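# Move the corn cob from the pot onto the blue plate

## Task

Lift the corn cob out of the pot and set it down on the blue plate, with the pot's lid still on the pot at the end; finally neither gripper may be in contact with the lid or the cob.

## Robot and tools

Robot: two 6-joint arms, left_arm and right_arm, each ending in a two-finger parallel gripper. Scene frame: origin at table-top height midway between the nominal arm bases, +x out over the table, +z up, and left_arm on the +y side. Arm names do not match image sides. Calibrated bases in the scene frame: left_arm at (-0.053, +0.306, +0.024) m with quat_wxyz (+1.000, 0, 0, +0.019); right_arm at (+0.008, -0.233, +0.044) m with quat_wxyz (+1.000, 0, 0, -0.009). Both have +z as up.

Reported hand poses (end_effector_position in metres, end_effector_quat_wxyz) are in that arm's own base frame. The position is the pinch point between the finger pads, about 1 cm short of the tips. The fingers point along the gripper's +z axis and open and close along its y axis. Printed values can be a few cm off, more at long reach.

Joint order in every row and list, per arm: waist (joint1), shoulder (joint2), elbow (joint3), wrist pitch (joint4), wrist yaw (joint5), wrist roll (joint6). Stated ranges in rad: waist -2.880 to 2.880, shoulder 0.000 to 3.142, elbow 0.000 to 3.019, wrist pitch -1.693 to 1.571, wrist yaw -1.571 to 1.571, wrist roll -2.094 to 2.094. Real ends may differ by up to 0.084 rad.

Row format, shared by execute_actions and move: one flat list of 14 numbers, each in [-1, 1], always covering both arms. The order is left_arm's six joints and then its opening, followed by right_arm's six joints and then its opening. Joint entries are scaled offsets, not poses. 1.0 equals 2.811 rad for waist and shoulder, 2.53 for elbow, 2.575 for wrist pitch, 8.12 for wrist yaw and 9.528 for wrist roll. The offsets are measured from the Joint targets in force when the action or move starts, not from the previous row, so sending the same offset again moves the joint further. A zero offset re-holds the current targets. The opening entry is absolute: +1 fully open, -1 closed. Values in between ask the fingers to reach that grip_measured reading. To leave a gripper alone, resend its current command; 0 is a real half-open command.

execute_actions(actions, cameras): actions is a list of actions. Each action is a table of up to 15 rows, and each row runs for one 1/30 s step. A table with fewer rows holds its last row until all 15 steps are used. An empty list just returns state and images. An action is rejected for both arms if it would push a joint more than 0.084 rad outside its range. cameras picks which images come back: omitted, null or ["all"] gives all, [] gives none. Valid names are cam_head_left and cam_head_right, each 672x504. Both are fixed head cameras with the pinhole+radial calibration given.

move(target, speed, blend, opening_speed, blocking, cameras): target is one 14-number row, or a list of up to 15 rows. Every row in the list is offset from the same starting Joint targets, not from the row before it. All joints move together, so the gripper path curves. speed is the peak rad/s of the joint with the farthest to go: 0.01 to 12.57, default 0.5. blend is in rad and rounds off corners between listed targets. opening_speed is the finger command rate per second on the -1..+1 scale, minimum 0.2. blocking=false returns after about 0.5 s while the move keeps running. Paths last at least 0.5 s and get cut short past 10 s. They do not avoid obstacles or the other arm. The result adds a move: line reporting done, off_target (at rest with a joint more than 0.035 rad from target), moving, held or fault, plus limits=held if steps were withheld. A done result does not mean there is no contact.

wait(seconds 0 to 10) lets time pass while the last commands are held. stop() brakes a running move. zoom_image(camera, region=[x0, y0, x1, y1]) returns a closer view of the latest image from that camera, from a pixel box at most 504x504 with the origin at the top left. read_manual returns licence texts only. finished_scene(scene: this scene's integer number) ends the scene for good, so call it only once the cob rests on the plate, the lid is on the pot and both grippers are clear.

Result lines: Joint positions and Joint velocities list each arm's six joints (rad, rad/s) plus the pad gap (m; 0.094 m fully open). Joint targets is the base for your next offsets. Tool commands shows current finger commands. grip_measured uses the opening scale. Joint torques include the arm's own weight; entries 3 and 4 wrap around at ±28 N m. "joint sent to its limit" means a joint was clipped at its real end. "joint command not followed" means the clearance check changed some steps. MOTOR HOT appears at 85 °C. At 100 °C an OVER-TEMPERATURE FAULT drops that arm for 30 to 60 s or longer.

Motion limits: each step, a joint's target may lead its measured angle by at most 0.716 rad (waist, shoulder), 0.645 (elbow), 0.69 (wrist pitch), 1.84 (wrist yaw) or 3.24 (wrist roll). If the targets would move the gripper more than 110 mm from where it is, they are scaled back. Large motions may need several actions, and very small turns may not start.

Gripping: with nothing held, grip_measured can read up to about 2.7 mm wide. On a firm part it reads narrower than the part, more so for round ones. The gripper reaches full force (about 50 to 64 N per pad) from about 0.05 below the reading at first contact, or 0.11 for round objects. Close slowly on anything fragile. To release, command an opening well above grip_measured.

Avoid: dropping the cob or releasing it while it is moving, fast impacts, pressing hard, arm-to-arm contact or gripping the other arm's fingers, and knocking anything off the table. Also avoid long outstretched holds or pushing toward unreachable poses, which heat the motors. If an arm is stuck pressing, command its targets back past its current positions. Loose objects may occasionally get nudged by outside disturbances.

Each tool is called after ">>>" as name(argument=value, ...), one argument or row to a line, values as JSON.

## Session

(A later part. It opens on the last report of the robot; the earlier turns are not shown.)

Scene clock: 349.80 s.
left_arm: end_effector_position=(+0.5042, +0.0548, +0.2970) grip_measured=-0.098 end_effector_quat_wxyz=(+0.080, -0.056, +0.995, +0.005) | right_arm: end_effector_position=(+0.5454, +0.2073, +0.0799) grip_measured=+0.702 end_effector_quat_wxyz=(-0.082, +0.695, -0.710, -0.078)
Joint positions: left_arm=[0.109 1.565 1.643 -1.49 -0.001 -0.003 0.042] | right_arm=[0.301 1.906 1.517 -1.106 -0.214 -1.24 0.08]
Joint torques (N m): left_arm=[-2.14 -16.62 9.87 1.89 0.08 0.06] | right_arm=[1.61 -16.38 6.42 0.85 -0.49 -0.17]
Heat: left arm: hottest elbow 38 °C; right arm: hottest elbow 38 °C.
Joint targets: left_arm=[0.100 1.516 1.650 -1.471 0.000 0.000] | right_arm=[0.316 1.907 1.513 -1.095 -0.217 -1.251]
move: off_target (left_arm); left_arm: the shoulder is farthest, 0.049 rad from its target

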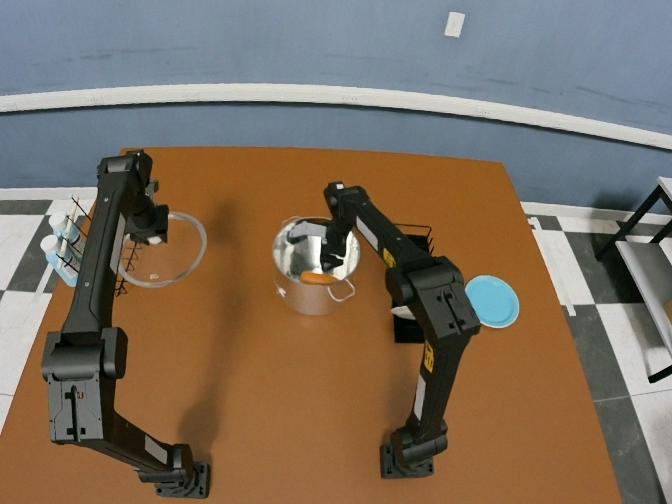

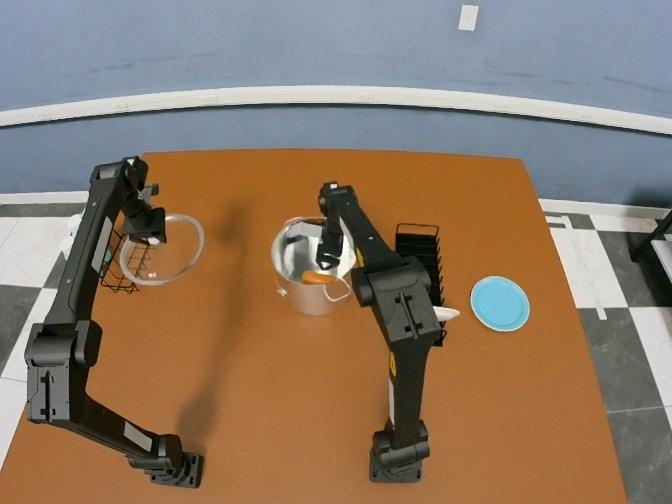

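>>> move(
  target=[0,0,0,0,0,0,-0.5,0,0.0406,-0.0385,0.0773,0,0,0.7],
  speed=0.12,
  cameras=["cam_head_left","cam_head_right"],
)

>>> zoom_image(
  camera="cam_head_left",
  region=[260, 200, 380, 320],
)

>>> zoom_image(
  camera="cam_head_right",
  region=[260, 200, 380, 320],
)

Scene clock: 367.33 s.
left_arm: end_effector_position=(+0.5042, +0.0548, +0.2970) grip_measured=-0.098 end_effector_quat_wxyz=(+0.080, -0.056, +0.995, +0.005) | right_arm: end_effector_position=(+0.5457, +0.2081, +0.0203) grip_measured=+0.702 end_effector_quat_wxyz=(-0.090, +0.696, -0.708, -0.076)
Joint positions: left_arm=[0.109 1.565 1.643 -1.49 -0.001 -0.003 0.042] | right_arm=[0.301 1.968 1.44 -0.952 -0.218 -1.242 0.08]
Joint torques (N m): left_arm=[-2.61 -16.73 9.77 1.87 0.05 0.11] | right_arm=[1.61 -12.4 4.49 2.76 -0.31 -0.15]
Heat: left arm: hottest elbow 38 °C; right arm: hottest elbow 37 °C.
Joint targets: left_arm=[0.100 1.516 1.650 -1.471 0.000 0.000] | right_arm=[0.316 2.022 1.416 -0.896 -0.216 -1.251]
move: off_target (left_arm, right_arm); left_arm: the shoulder is farthest, 0.049 rad from its target; right_arm: the wrist pitch is farthest, 0.056 rad from its target

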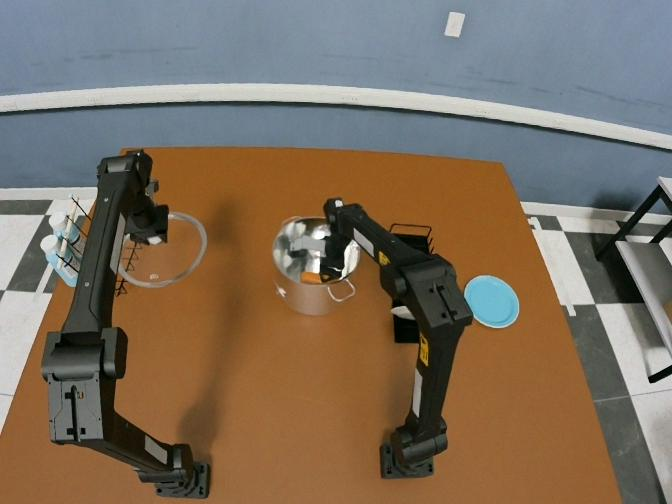

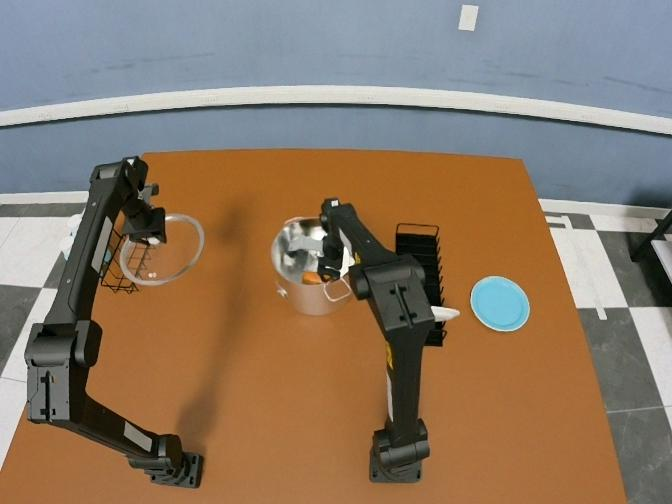

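Scaled by 4.200 from the camera's image (finer frame: 960x720).

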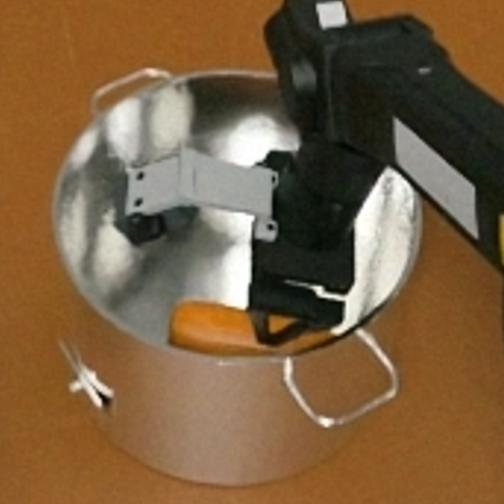

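Scaled by 4.200 from the camera's image (finer frame: 960x720).

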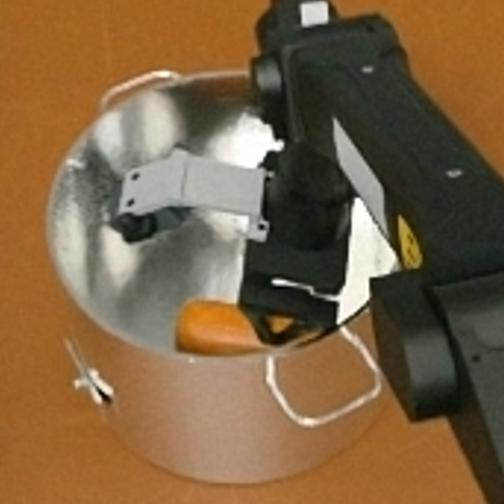

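>>> move(
  target=[0,0,0,0,0,0,-0.5,0.0036,-0.0452,0.0174,-0.054,0,0,0.7],
  speed=0.2,
  cameras=["cam_head_left","cam_head_right"],
)

>>> zoom_image(
  camera="cam_head_left",
  region=[260, 200, 380, 320],
)

>>> zoom_image(
  camera="cam_head_right",
  region=[260, 200, 380, 320],
)

Scene clock: 391.90 s.
left_arm: end_effector_position=(+0.5042, +0.0548, +0.2970) grip_measured=-0.098 end_effector_quat_wxyz=(+0.080, -0.056, +0.995, +0.005) | right_arm: end_effector_position=(+0.5307, +0.2098, +0.0491) grip_measured=+0.702 end_effector_quat_wxyz=(-0.080, +0.699, -0.706, -0.082)
Joint positions: left_arm=[0.109 1.565 1.643 -1.49 -0.001 -0.003 0.042] | right_arm=[0.312 1.913 1.439 -1.028 -0.218 -1.242 0.08]
Joint torques (N m): left_arm=[-3.14 -16.97 9.77 1.85 0.08 0.07] | right_arm=[1.55 -17.79 7.97 0.16 -0.32 -0.14]
Heat: left arm: hottest elbow 38 °C; right arm: hottest elbow 36 °C.
Joint targets: left_arm=[0.100 1.516 1.650 -1.471 0.000 0.000] | right_arm=[0.326 1.894 1.459 -1.035 -0.217 -1.251]
move: off_target (left_arm); left_arm: the shoulder is farthest, 0.049 rad from its target

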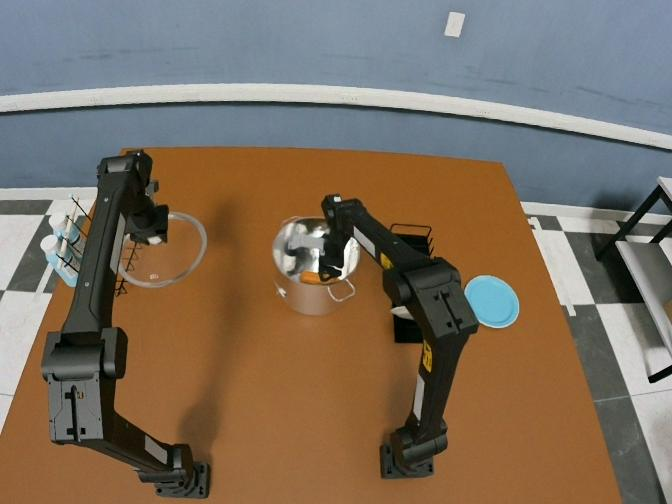

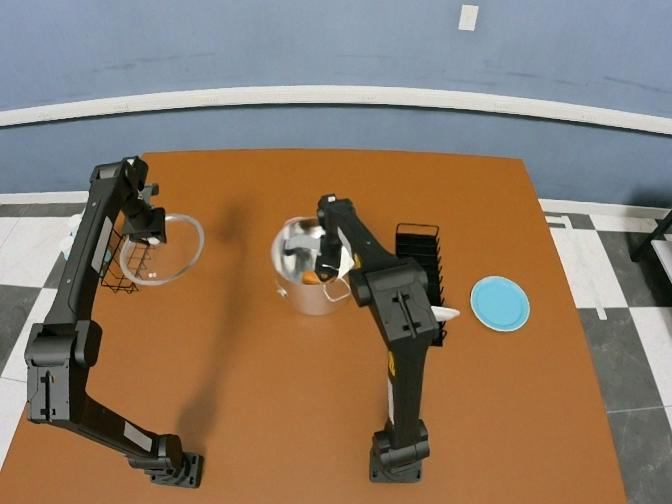

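Scaled by 4.200 from the camera's image (finer frame: 960x720).

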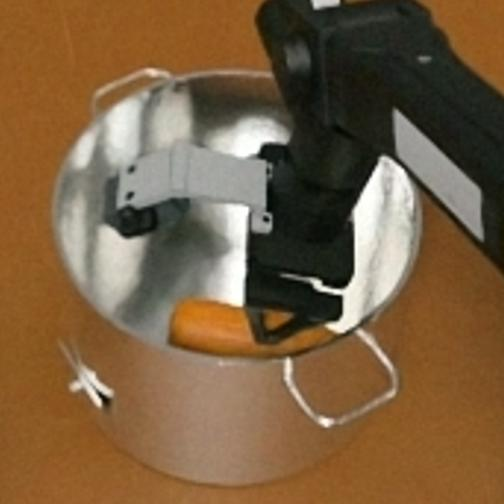

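Scaled by 4.200 from the camera's image (finer frame: 960x720).

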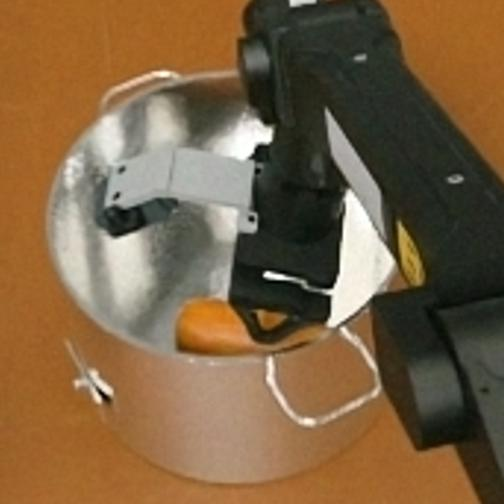

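>>> move(
  target=[0,0,0,0,0,0,-0.5,0,0.0219,-0.0312,0.0443,0,0,0.7],
  speed=0.12,
  cameras=["cam_head_left","cam_head_right"],
)

>>> zoom_image(
  camera="cam_head_left",
  region=[260, 200, 380, 320],
)

>>> zoom_image(
  camera="cam_head_right",
  region=[260, 200, 380, 320],
)

Scene clock: 400.40 s.
left_arm: end_effector_position=(+0.5042, +0.0548, +0.2970) grip_measured=-0.098 end_effector_quat_wxyz=(+0.080, -0.056, +0.995, +0.005) | right_arm: end_effector_position=(+0.5274, +0.2087, +0.0115) grip_measured=+0.702 end_effector_quat_wxyz=(-0.082, +0.700, -0.705, -0.081)
Joint positions: left_arm=[0.109 1.565 1.643 -1.49 -0.001 -0.003 0.042] | right_arm=[0.312 1.951 1.386 -0.931 -0.218 -1.242 0.08]
Joint torques (N m): left_arm=[-2.49 -17.08 9.84 1.81 0.06 0.08] | right_arm=[1.55 -15.85 5.76 0.87 -0.32 -0.14]
Heat: left arm: hottest elbow 38 °C; right arm: hottest elbow 37 °C.
Joint targets: left_arm=[0.100 1.516 1.650 -1.471 0.000 0.000] | right_arm=[0.326 1.956 1.381 -0.921 -0.217 -1.251]
move: off_target (left_arm); left_arm: the shoulder is farthest, 0.049 rad from its target

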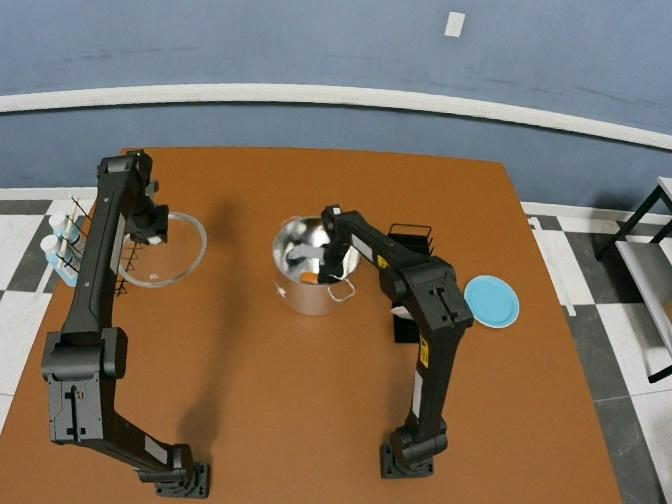

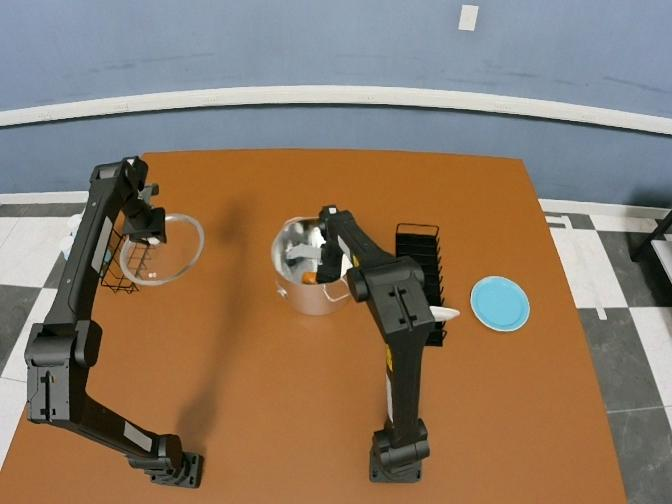

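Scaled by 4.200 from the camera's image (finer frame: 960x720).

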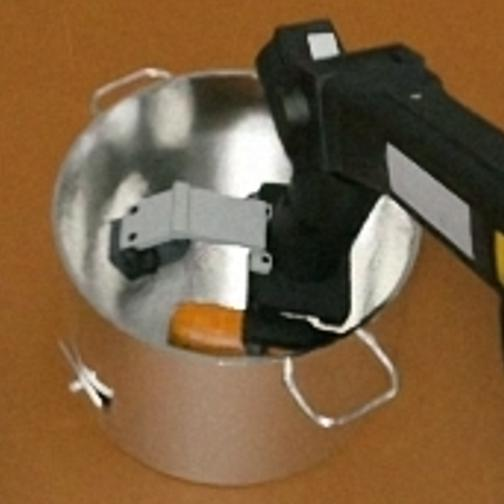

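Scaled by 4.200 from the camera's image (finer frame: 960x720).

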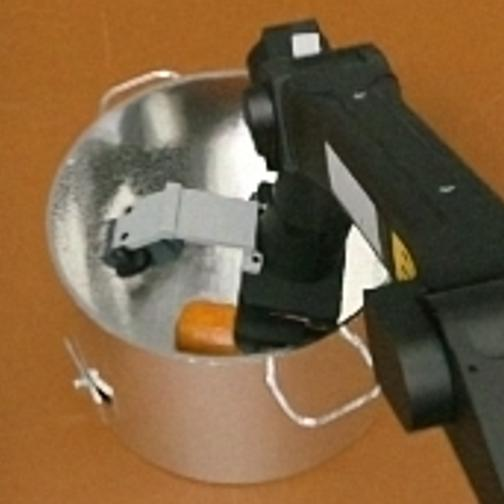

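>>> move(
  target=[0,0,0,0,0,0,-0.5,0,0.0050,-0.0040,0.0088,0,0,0.7],
  speed=0.1,
  cameras=[],
)

>>> move(
  target=[0,0,0,0,0,0,-0.5,0,0,0,0,0,0,-0.4],
  opening_speed=0.4,
  cameras=["cam_head_left","cam_head_right"],
)

>>> zoom_image(
  camera="cam_head_left",
  region=[260, 200, 380, 320],
)

Scene clock: 409.47 s.
left_arm: end_effector_position=(+0.5042, +0.0548, +0.2970) grip_measured=-0.098 end_effector_quat_wxyz=(+0.080, -0.056, +0.995, +0.005) | right_arm: end_effector_position=(+0.5269, +0.2085, +0.0019) grip_measured=+0.702 end_effector_quat_wxyz=(-0.082, +0.700, -0.705, -0.081)
Joint positions: left_arm=[0.109 1.565 1.643 -1.49 -0.001 -0.003 0.042] | right_arm=[0.312 1.963 1.376 -0.909 -0.218 -1.242 0.08]
Joint torques (N m): left_arm=[-2.55 -16.73 9.72 1.83 0.05 0.09] | right_arm=[1.61 -15.74 5.64 0.91 -0.31 -0.14]
Heat: left arm: hottest elbow 38 °C; right arm: hottest elbow 36 °C.
Joint targets: left_arm=[0.100 1.516 1.650 -1.471 0.000 0.000] | right_arm=[0.326 1.970 1.370 -0.898 -0.217 -1.251]
move: off_target (left_arm); left_arm: the shoulder is farthest, 0.049 rad from its target

Scene clock: 412.43 s.
left_arm: end_effector_position=(+0.5042, +0.0548, +0.2970) grip_measured=-0.098 end_effector_quat_wxyz=(+0.080, -0.056, +0.995, +0.005) | right_arm: end_effector_position=(+0.5271, +0.2085, +0.0019) grip_measured=+0.028 end_effector_quat_wxyz=(-0.082, +0.700, -0.705, -0.080)
Joint positions: left_arm=[0.109 1.565 1.643 -1.49 -0.001 -0.003 0.042] | right_arm=[0.312 1.963 1.376 -0.908 -0.218 -1.242 0.048]
Joint torques (N m): left_arm=[-2.55 -17.44 9.96 1.85 0.05 0.06] | right_arm=[1.55 -15.74 5.64 0.85 -0.33 -0.14]
Heat: left arm: hottest elbow 38 °C; right arm: hottest elbow 36 °C.
Joint targets: left_arm=[0.100 1.516 1.650 -1.471 0.000 0.000] | right_arm=[0.326 1.970 1.370 -0.898 -0.217 -1.251]
move: off_target (left_arm); left_arm: the shoulder is farthest, 0.049 rad from its target

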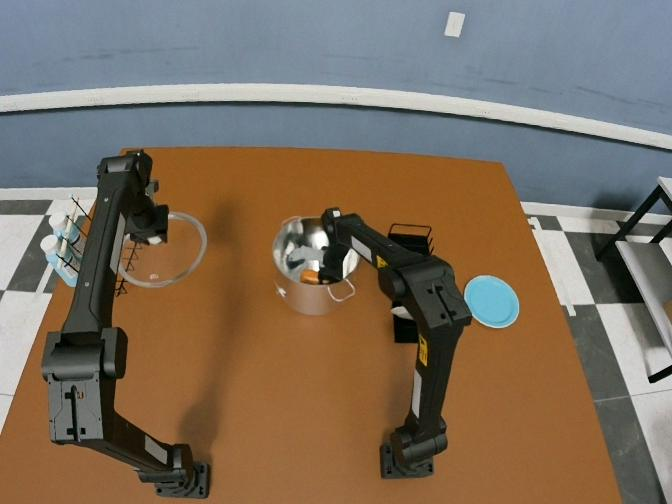

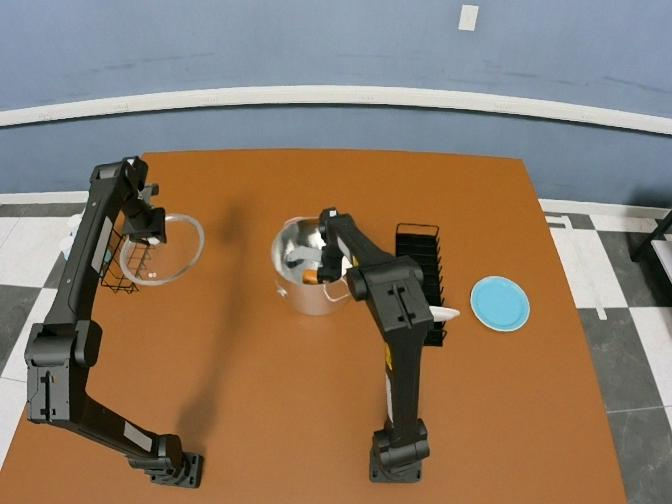

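Scaled by 4.200 from the camera's image (finer frame: 960x720).

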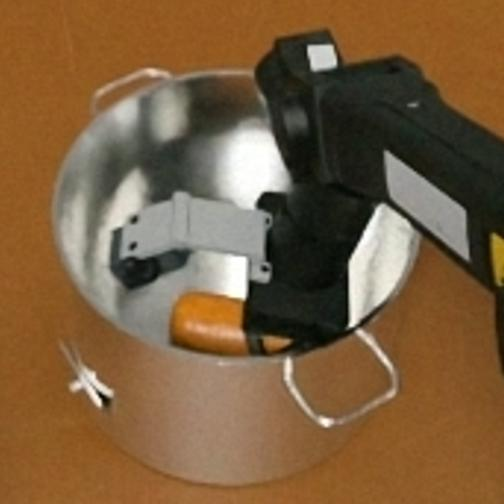

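>>> move(
  target=[
    [0,0,0,0,0,0,-0.5,0,-0.0527,0.083,-0.1266,0,0,-0.4],
    [0,0,0,0,0,0,-0.5,0,-0.0683,0.1992,-0.2536,0,0,-0.4],
  ],
  speed=0.25,
  blend=0.05,
)

>>> zoom_image(
  camera="cam_head_left",
  region=[260, 180, 400, 320],
)

Scene clock: 437.67 s.
left_arm: end_effector_position=(+0.5042, +0.0548, +0.2970) grip_measured=-0.098 end_effector_quat_wxyz=(+0.080, -0.056, +0.995, +0.005) | right_arm: end_effector_position=(+0.5265, +0.2080, +0.2377) grip_measured=+0.028 end_effector_quat_wxyz=(-0.057, +0.698, -0.708, -0.092)
Joint positions: left_arm=[0.109 1.565 1.643 -1.49 -0.001 -0.003 0.042] | right_arm=[0.312 1.812 1.805 -1.544 -0.216 -1.242 0.048]
Joint torques (N m): left_arm=[-2.49 -17.32 9.81 1.85 0.07 0.09] | right_arm=[1.55 -18.73 12.4 0.1 -0.42 -0.15]
Heat: left arm: hottest elbow 38 °C; right arm: hottest elbow 36 °C.
Joint targets: left_arm=[0.100 1.516 1.650 -1.471 0.000 0.000] | right_arm=[0.326 1.778 1.874 -1.551 -0.217 -1.251]
move: off_target (left_arm, right_arm); left_arm: the shoulder is farthest, 0.049 rad from its target; right_arm: the elbow is farthest, 0.069 rad from its target

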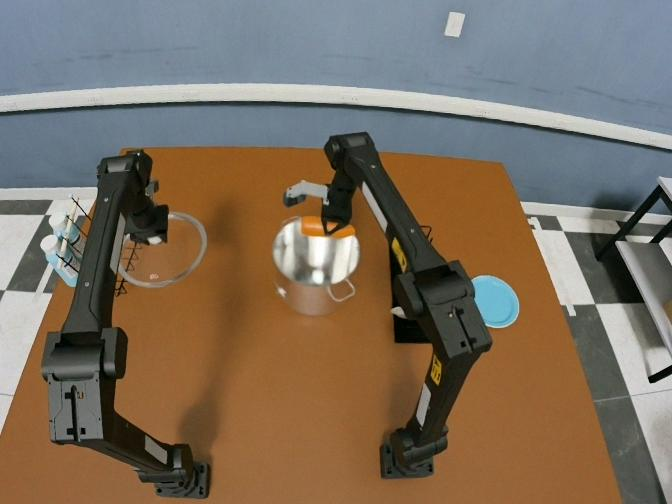

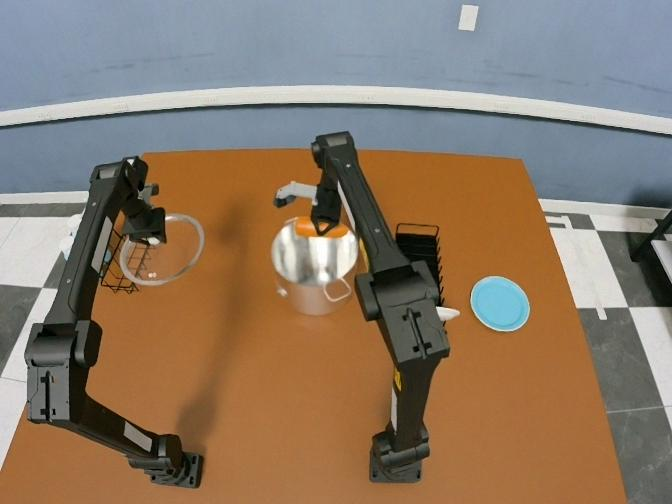

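Scaled by 3.600 from the camera's image (finer frame: 960x720).

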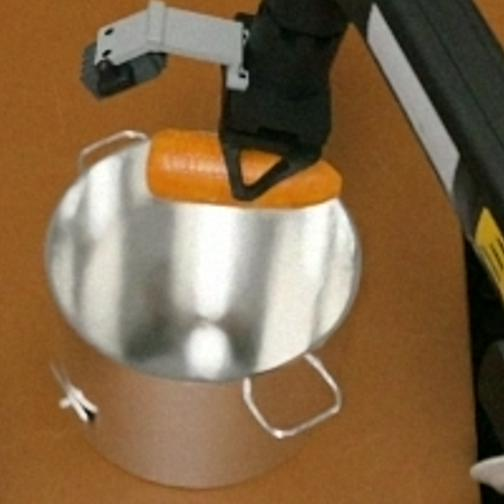

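>>> move(
  target=[
    [0,0,0,0,0,0,-0.5,-0.3451,0,0,0,0,0,-0.4],
    [-0.2277,0.1562,0.2253,-0.0423,0,0,-0.5,-0.3451,0.0434,-0.1281,0.1616,0,0,-0.4],
  ],
  speed=[0.6,0.4],
)

>>> zoom_image(
  camera="cam_head_left",
  region=[420, 230, 560, 370],
)

>>> zoom_image(
  camera="cam_head_right",
  region=[420, 230, 560, 370],
)

>>> zoom_image(
  camera="cam_head_left",
  region=[230, 150, 400, 320],
)

>>> zoom_image(
  camera="cam_head_right",
  region=[230, 150, 400, 320],
)

Scene clock: 452.40 s.
left_arm: end_effector_position=(+0.5517, -0.3385, +0.2710) grip_measured=-0.099 end_effector_quat_wxyz=(+0.076, +0.269, +0.960, -0.022) | right_arm: end_effector_position=(+0.4858, -0.3263, +0.0879) grip_measured=+0.028 end_effector_quat_wxyz=(+0.104, -0.292, +0.950, +0.037)
Joint positions: left_arm=[-0.549 1.969 2.129 -1.572 0.001 -0.003 0.042] | right_arm=[-0.653 1.911 1.548 -1.147 -0.213 -1.242 0.048]
Joint torques (N m): left_arm=[-0.44 -19.66 17.2 0.75 -0.05 0.09] | right_arm=[1.2 -17.49 6.94 0.87 -0.55 -0.15]
Heat: left arm: hottest elbow 39 °C; right arm: hottest elbow 38 °C.
Joint targets: left_arm=[-0.540 1.955 2.220 -1.580 0.000 0.000] | right_arm=[-0.644 1.900 1.550 -1.135 -0.216 -1.251]
move: off_target (left_arm); left_arm: the elbow is farthest, 0.091 rad from its target

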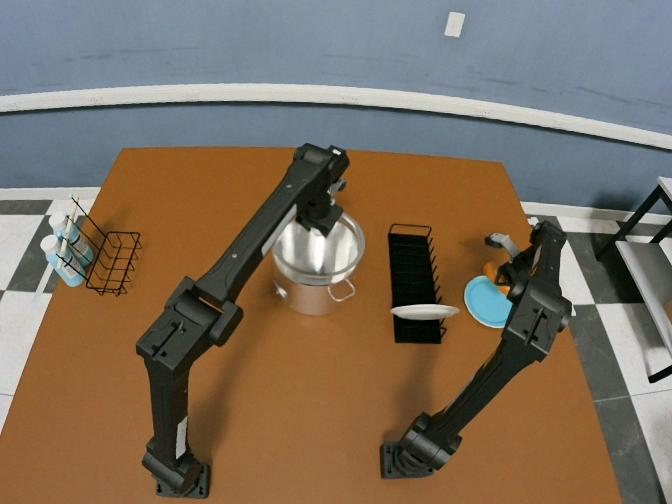

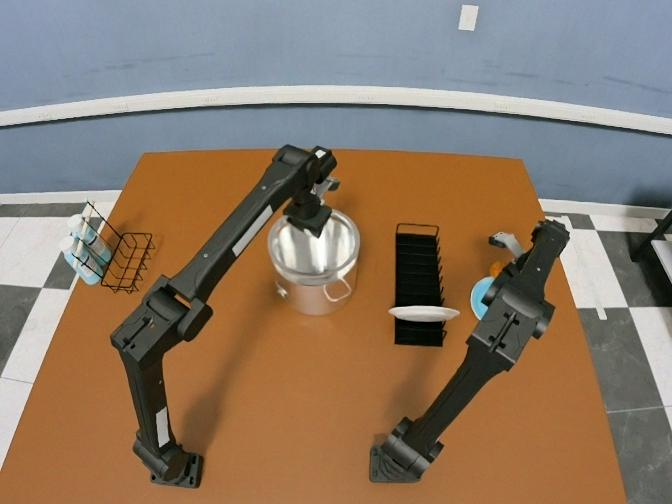

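Scaled by 3.600 from the camera's image (finer frame: 960x720).

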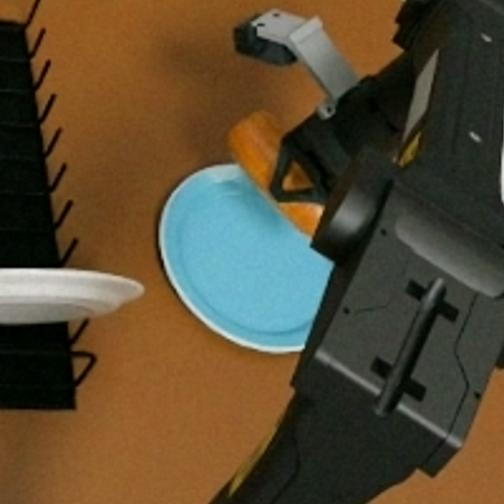

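Scaled by 3.600 from the camera's image (finer frame: 960x720).

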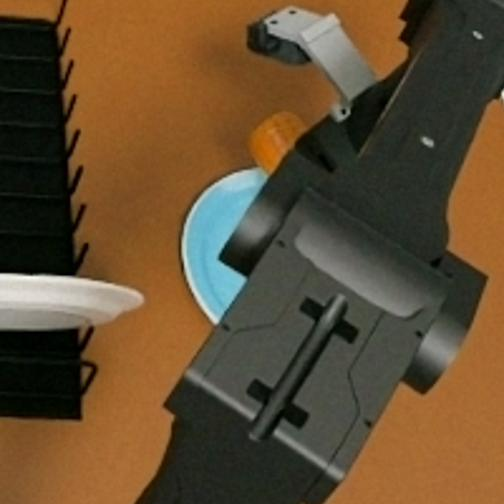

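Scaled by 2.965 from the camera's image (finer frame: 960x720).

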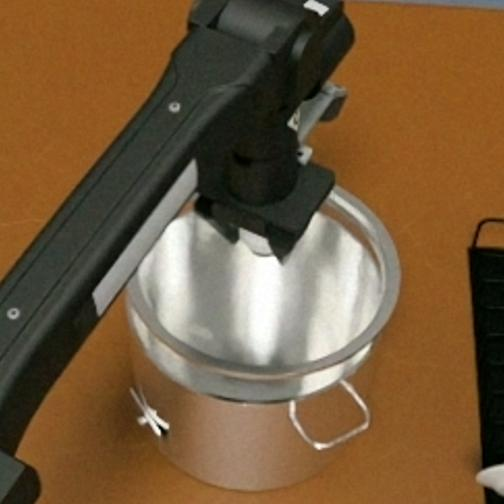

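Scaled by 2.965 from the camera's image (finer frame: 960x720).

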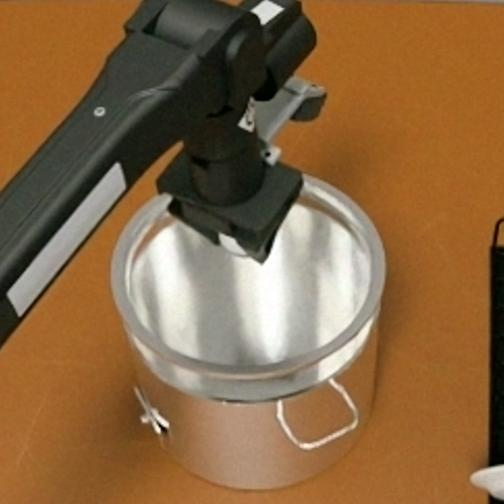

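>>> move(
  target=[
    [0.0078,0,0,0,0,0,-0.5,0.007,0.019,-0.018,0.0352,0,0,-0.4],
    [0.0078,0,-0.07,0.06,0,0,-0.5,0.007,0.0305,-0.0361,0.0624,0,0,-0.4],
  ],
  speed=0.15,
)

>>> zoom_image(
  camera="cam_head_left",
  region=[420, 230, 560, 370],
)

>>> zoom_image(
  camera="cam_head_left",
  region=[230, 150, 400, 320],
)

>>> zoom_image(
  camera="cam_head_right",
  region=[230, 150, 400, 320],
)

Scene clock: 474.47 s.
left_arm: end_effector_position=(+0.5687, -0.3330, +0.2369) grip_measured=-0.099 end_effector_quat_wxyz=(+0.092, +0.259, +0.961, -0.025) | right_arm: end_effector_position=(+0.4879, -0.3170, +0.0141) grip_measured=+0.028 end_effector_quat_wxyz=(+0.102, -0.299, +0.948, +0.040)
Joint positions: left_arm=[-0.529 1.969 2.035 -1.446 0.001 -0.003 0.042] | right_arm=[-0.638 1.99 1.46 -0.986 -0.213 -1.242 0.048]
Joint torques (N m): left_arm=[-0.67 -19.6 9.96 1.98 -0.01 0.09] | right_arm=[1.55 -17.14 6.22 0.88 -0.55 -0.14]
Motor temperatures (°C): left_arm=[30 38 43 28 28 25 31] | right_arm=[26 34 37 28 28 26 27]
Heat: left arm: hottest elbow 43 °C; right arm: hottest elbow 37 °C.
Joint targets: left_arm=[-0.518 1.955 2.042 -1.425 0.000 0.000] | right_arm=[-0.624 1.986 1.459 -0.975 -0.216 -1.251]
move: done

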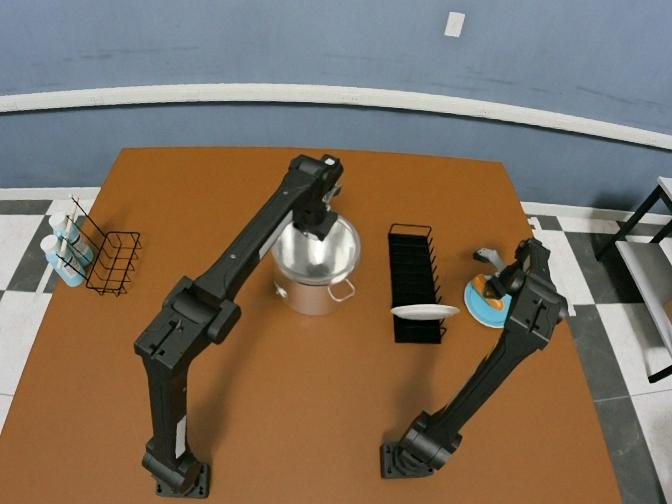

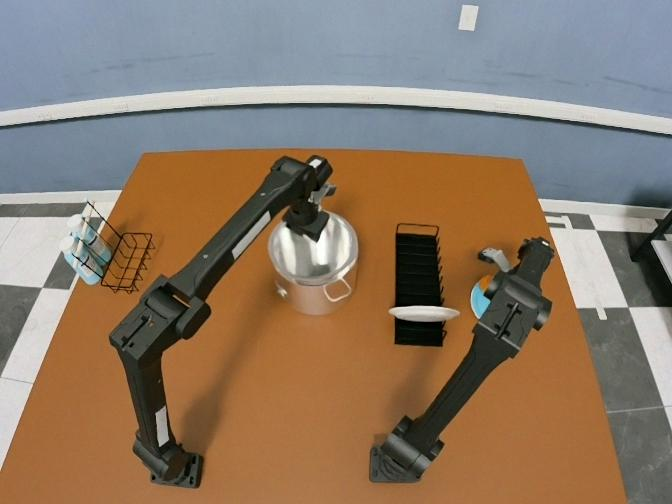

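Scaled by 3.600 from the camera's image (finer frame: 960x720).

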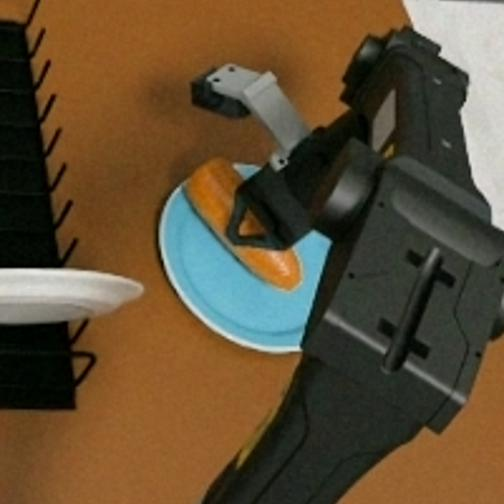

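Scaled by 2.965 from the camera's image (finer frame: 960x720).

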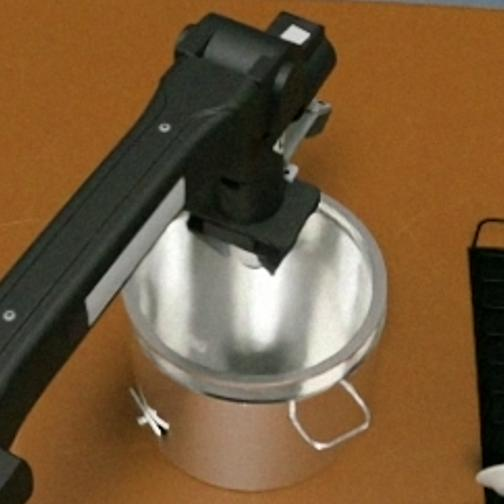

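Scaled by 2.965 from the camera's image (finer frame: 960x720).

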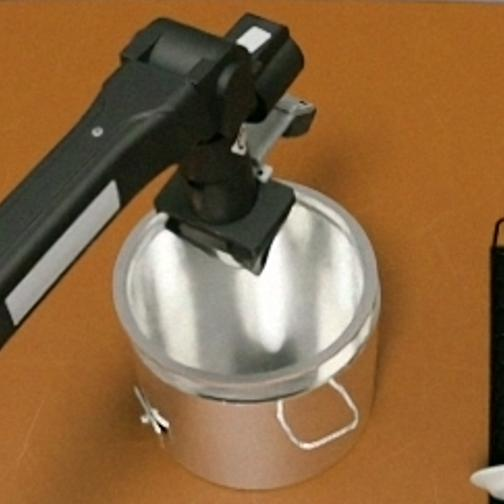

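>>> move(
  target=[0,0,-0.0365,0.0315,0,0,-0.5,-0.0043,-0.0082,-0.0316,0.0221,0,0,-0.4],
  speed=0.1,
)

>>> zoom_image(
  camera="cam_head_left",
  region=[420, 230, 560, 370],
)

>>> zoom_image(
  camera="cam_head_left",
  region=[230, 150, 400, 320],
)

>>> zoom_image(
  camera="cam_head_right",
  region=[230, 150, 400, 320],
)

Scene clock: 488.57 s.
left_arm: end_effector_position=(+0.5712, -0.3344, +0.2073) grip_measured=-0.099 end_effector_quat_wxyz=(+0.096, +0.259, +0.961, -0.027) | right_arm: end_effector_position=(+0.4811, -0.3116, +0.0029) grip_measured=+0.028 end_effector_quat_wxyz=(+0.109, -0.300, +0.947, +0.032)
Joint positions: left_arm=[-0.529 1.969 1.957 -1.359 0.001 -0.003 0.042] | right_arm=[-0.638 1.974 1.398 -0.916 -0.215 -1.242 0.048]
Joint torques (N m): left_arm=[-0.62 -20.19 8.83 1.81 -0.02 0.07] | right_arm=[0.67 -17.49 4.72 0.39 -0.47 -0.14]
Heat: left arm: hottest elbow 43 °C; right arm: hottest elbow 36 °C.
Joint targets: left_arm=[-0.518 1.955 1.950 -1.344 0.000 0.000] | right_arm=[-0.636 1.963 1.379 -0.918 -0.216 -1.251]
move: done

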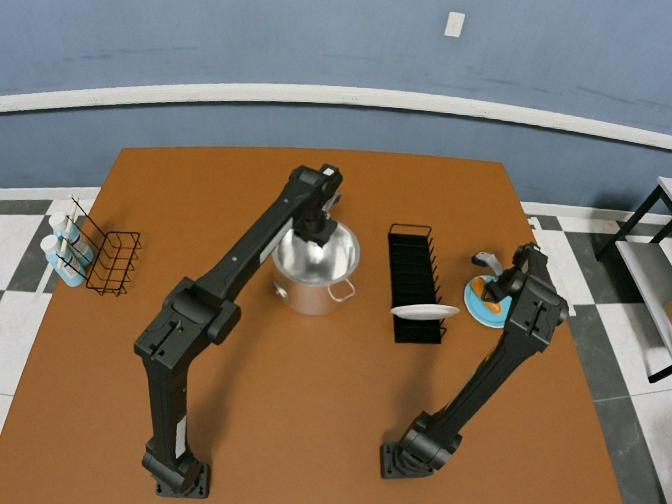

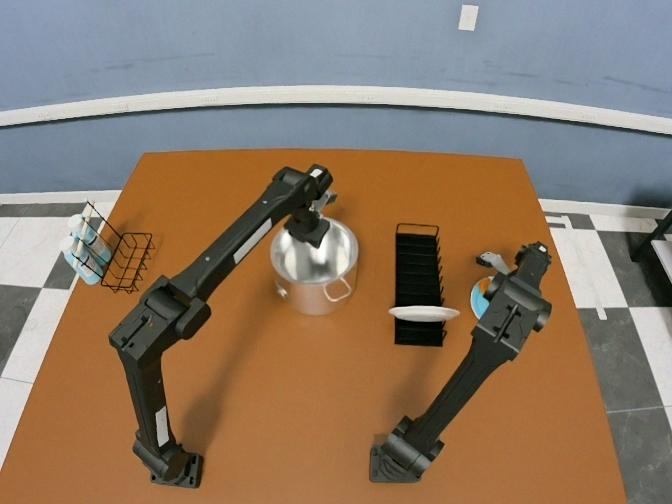

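Scaled by 3.600 from the camera's image (finer frame: 960x720).

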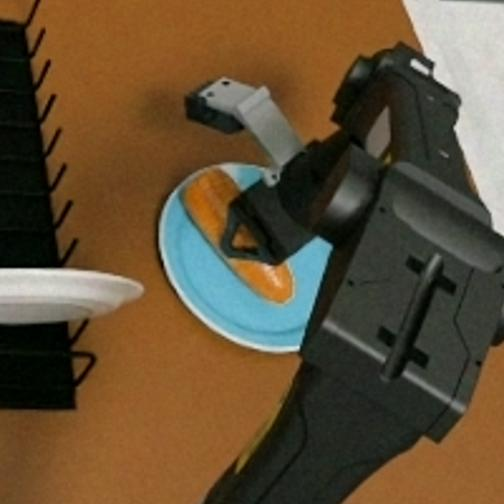

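Scaled by 2.965 from the camera's image (finer frame: 960x720).

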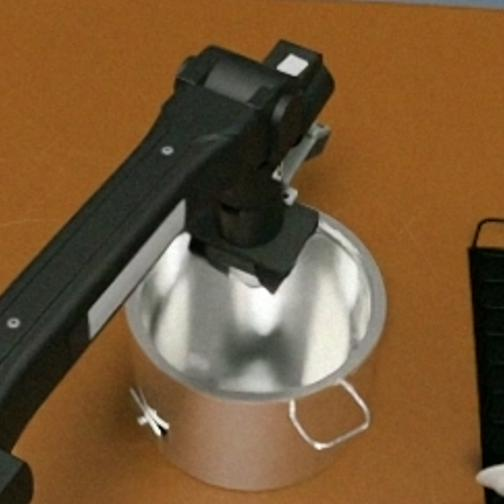

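Scaled by 2.965 from the camera's image (finer frame: 960x720).

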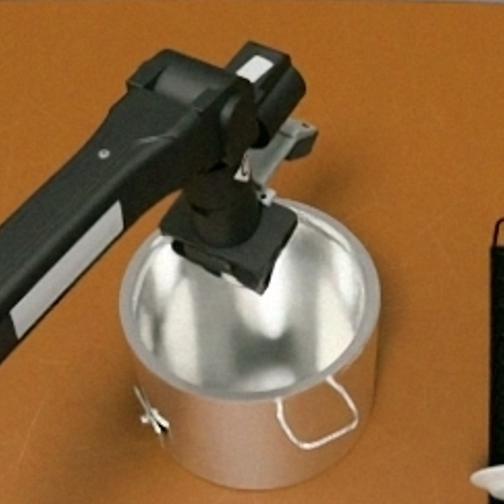

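>>> move(
  target=[0,0,-0.004,0.0035,0,0,-0.5,0,0.003,-0.0032,0.0055,0,0,-0.4],
  speed=0.1,
  cameras=["cam_head_left"],
)

>>> zoom_image(
  camera="cam_head_left",
  region=[450, 260, 520, 330],
)

Scene clock: 496.77 s.
left_arm: end_effector_position=(+0.5715, -0.3346, +0.2057) grip_measured=-0.099 end_effector_quat_wxyz=(+0.096, +0.258, +0.961, -0.027) | right_arm: end_effector_position=(+0.4818, -0.3121, +0.0027) grip_measured=+0.028 end_effector_quat_wxyz=(+0.112, -0.300, +0.947, +0.028)
Joint positions: left_arm=[-0.529 1.969 1.952 -1.354 0.001 -0.003 0.042] | right_arm=[-0.638 1.972 1.393 -0.905 -0.215 -1.242 0.048]
Joint torques (N m): left_arm=[-0.85 -20.01 8.27 1.73 -0.03 0.1] | right_arm=[0.67 -16.38 4.48 0.62 -0.45 -0.14]
Heat: left arm: hottest elbow 43 °C; right arm: hottest elbow 36 °C.
Joint targets: left_arm=[-0.518 1.955 1.940 -1.335 0.000 0.000] | right_arm=[-0.636 1.971 1.371 -0.904 -0.217 -1.251]
move: done

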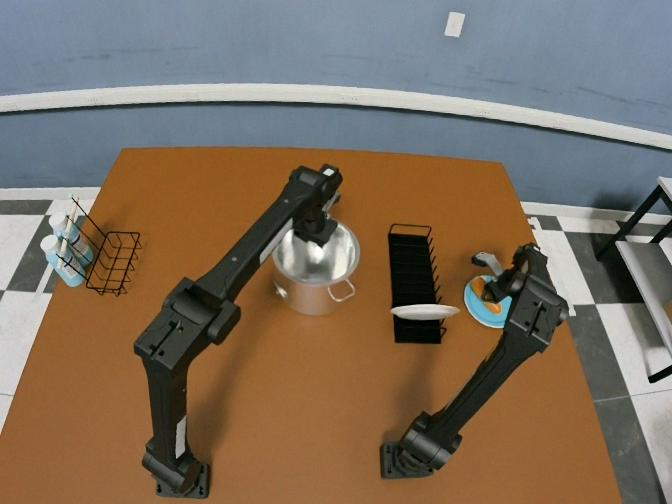

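Scaled by 7.200 from the camera's image (finer frame: 960x720).

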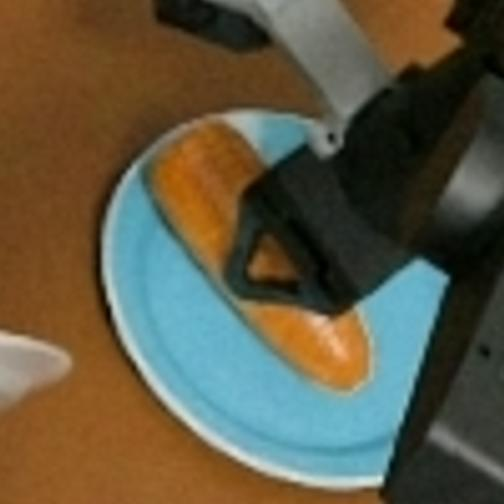

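>>> move(
  target=[0,0,0,0,0,0,0.6,0,0,0,0,0,0,0.5],
  opening_speed=0.4,
  cameras=[],
)

>>> move(
  target=[0,0.016,0.0893,-0.0656,0,0,0.6,0,-0.0253,0.0708,-0.0897,0,0,0.5],
  speed=0.25,
)

>>> zoom_image(
  camera="cam_head_left",
  region=[420, 230, 560, 370],
)

>>> zoom_image(
  camera="cam_head_left",
  region=[230, 150, 400, 320],
)

Scene clock: 507.90 s.
left_arm: end_effector_position=(+0.5721, -0.3350, +0.2059) grip_measured=+0.598 end_effector_quat_wxyz=(+0.098, +0.258, +0.961, -0.027) | right_arm: end_effector_position=(+0.4757, -0.3075, -0.0032) grip_measured=+0.498 end_effector_quat_wxyz=(+0.107, -0.299, +0.947, +0.035)
Joint positions: left_arm=[-0.529 1.969 1.952 -1.351 0.001 -0.003 0.075] | right_arm=[-0.638 1.972 1.375 -0.903 -0.215 -1.242 0.07]
Joint torques (N m): left_arm=[-1.08 -19.96 8.24 1.63 -0.04 0.08] | right_arm=[0.67 -16.38 5.72 0.42 -0.45 -0.14]
Heat: left arm: hottest elbow 41 °C; right arm: hottest elbow 35 °C.
Joint targets: left_arm=[-0.518 1.955 1.940 -1.335 0.000 0.000] | right_arm=[-0.636 1.971 1.371 -0.904 -0.216 -1.251]
move: done

Scene clock: 509.60 s.
left_arm: end_effector_position=(+0.5722, -0.3350, +0.2611) grip_measured=+0.598 end_effector_quat_wxyz=(+0.101, +0.258, +0.960, -0.028) | right_arm: end_effector_position=(+0.4784, -0.3095, +0.0642) grip_measured=+0.498 end_effector_quat_wxyz=(+0.093, -0.297, +0.949, +0.055)
Joint positions: left_arm=[-0.529 1.975 2.106 -1.492 0.001 -0.003 0.075] | right_arm=[-0.638 1.921 1.498 -1.127 -0.215 -1.242 0.07]
Joint torques (N m): left_arm=[-0.26 -17.44 14.57 0.55 -0.02 0.08] | right_arm=[0.67 -18.2 10.45 0.05 -0.45 -0.15]
Heat: left arm: hottest elbow 41 °C; right arm: hottest elbow 35 °C.
Joint targets: left_arm=[-0.518 2.000 2.166 -1.504 0.000 0.000] | right_arm=[-0.636 1.900 1.550 -1.134 -0.216 -1.251]
move: off_target (left_arm, right_arm); left_arm: the elbow is farthest, 0.060 rad from its target; right_arm: the elbow is farthest, 0.052 rad from its target

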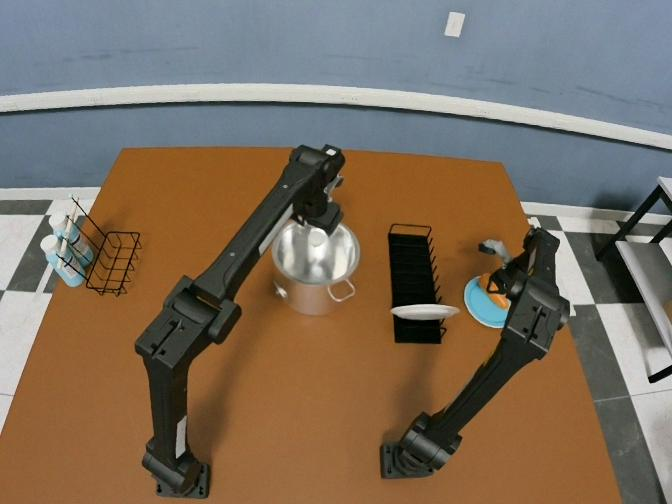

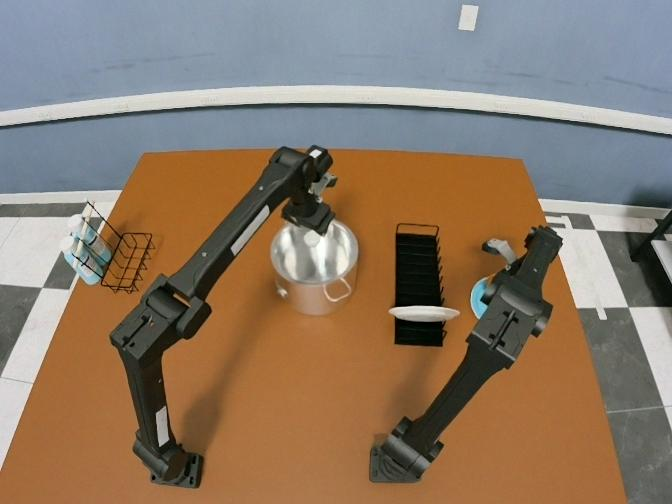

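Scaled by 3.600 from the camera's image (finer frame: 960x720).

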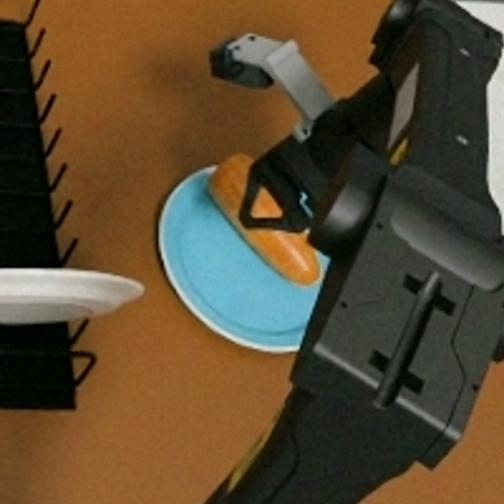

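Scaled by 2.965 from the camera's image (finer frame: 960x720).

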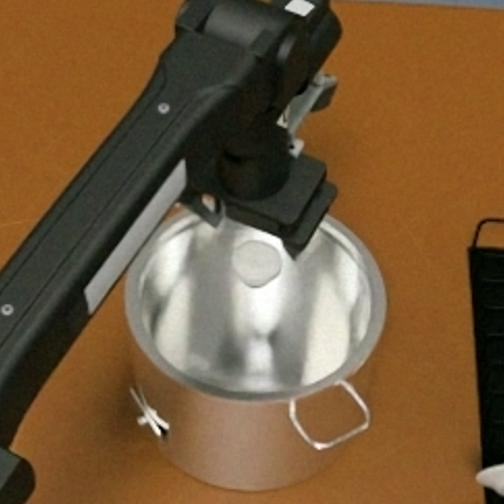

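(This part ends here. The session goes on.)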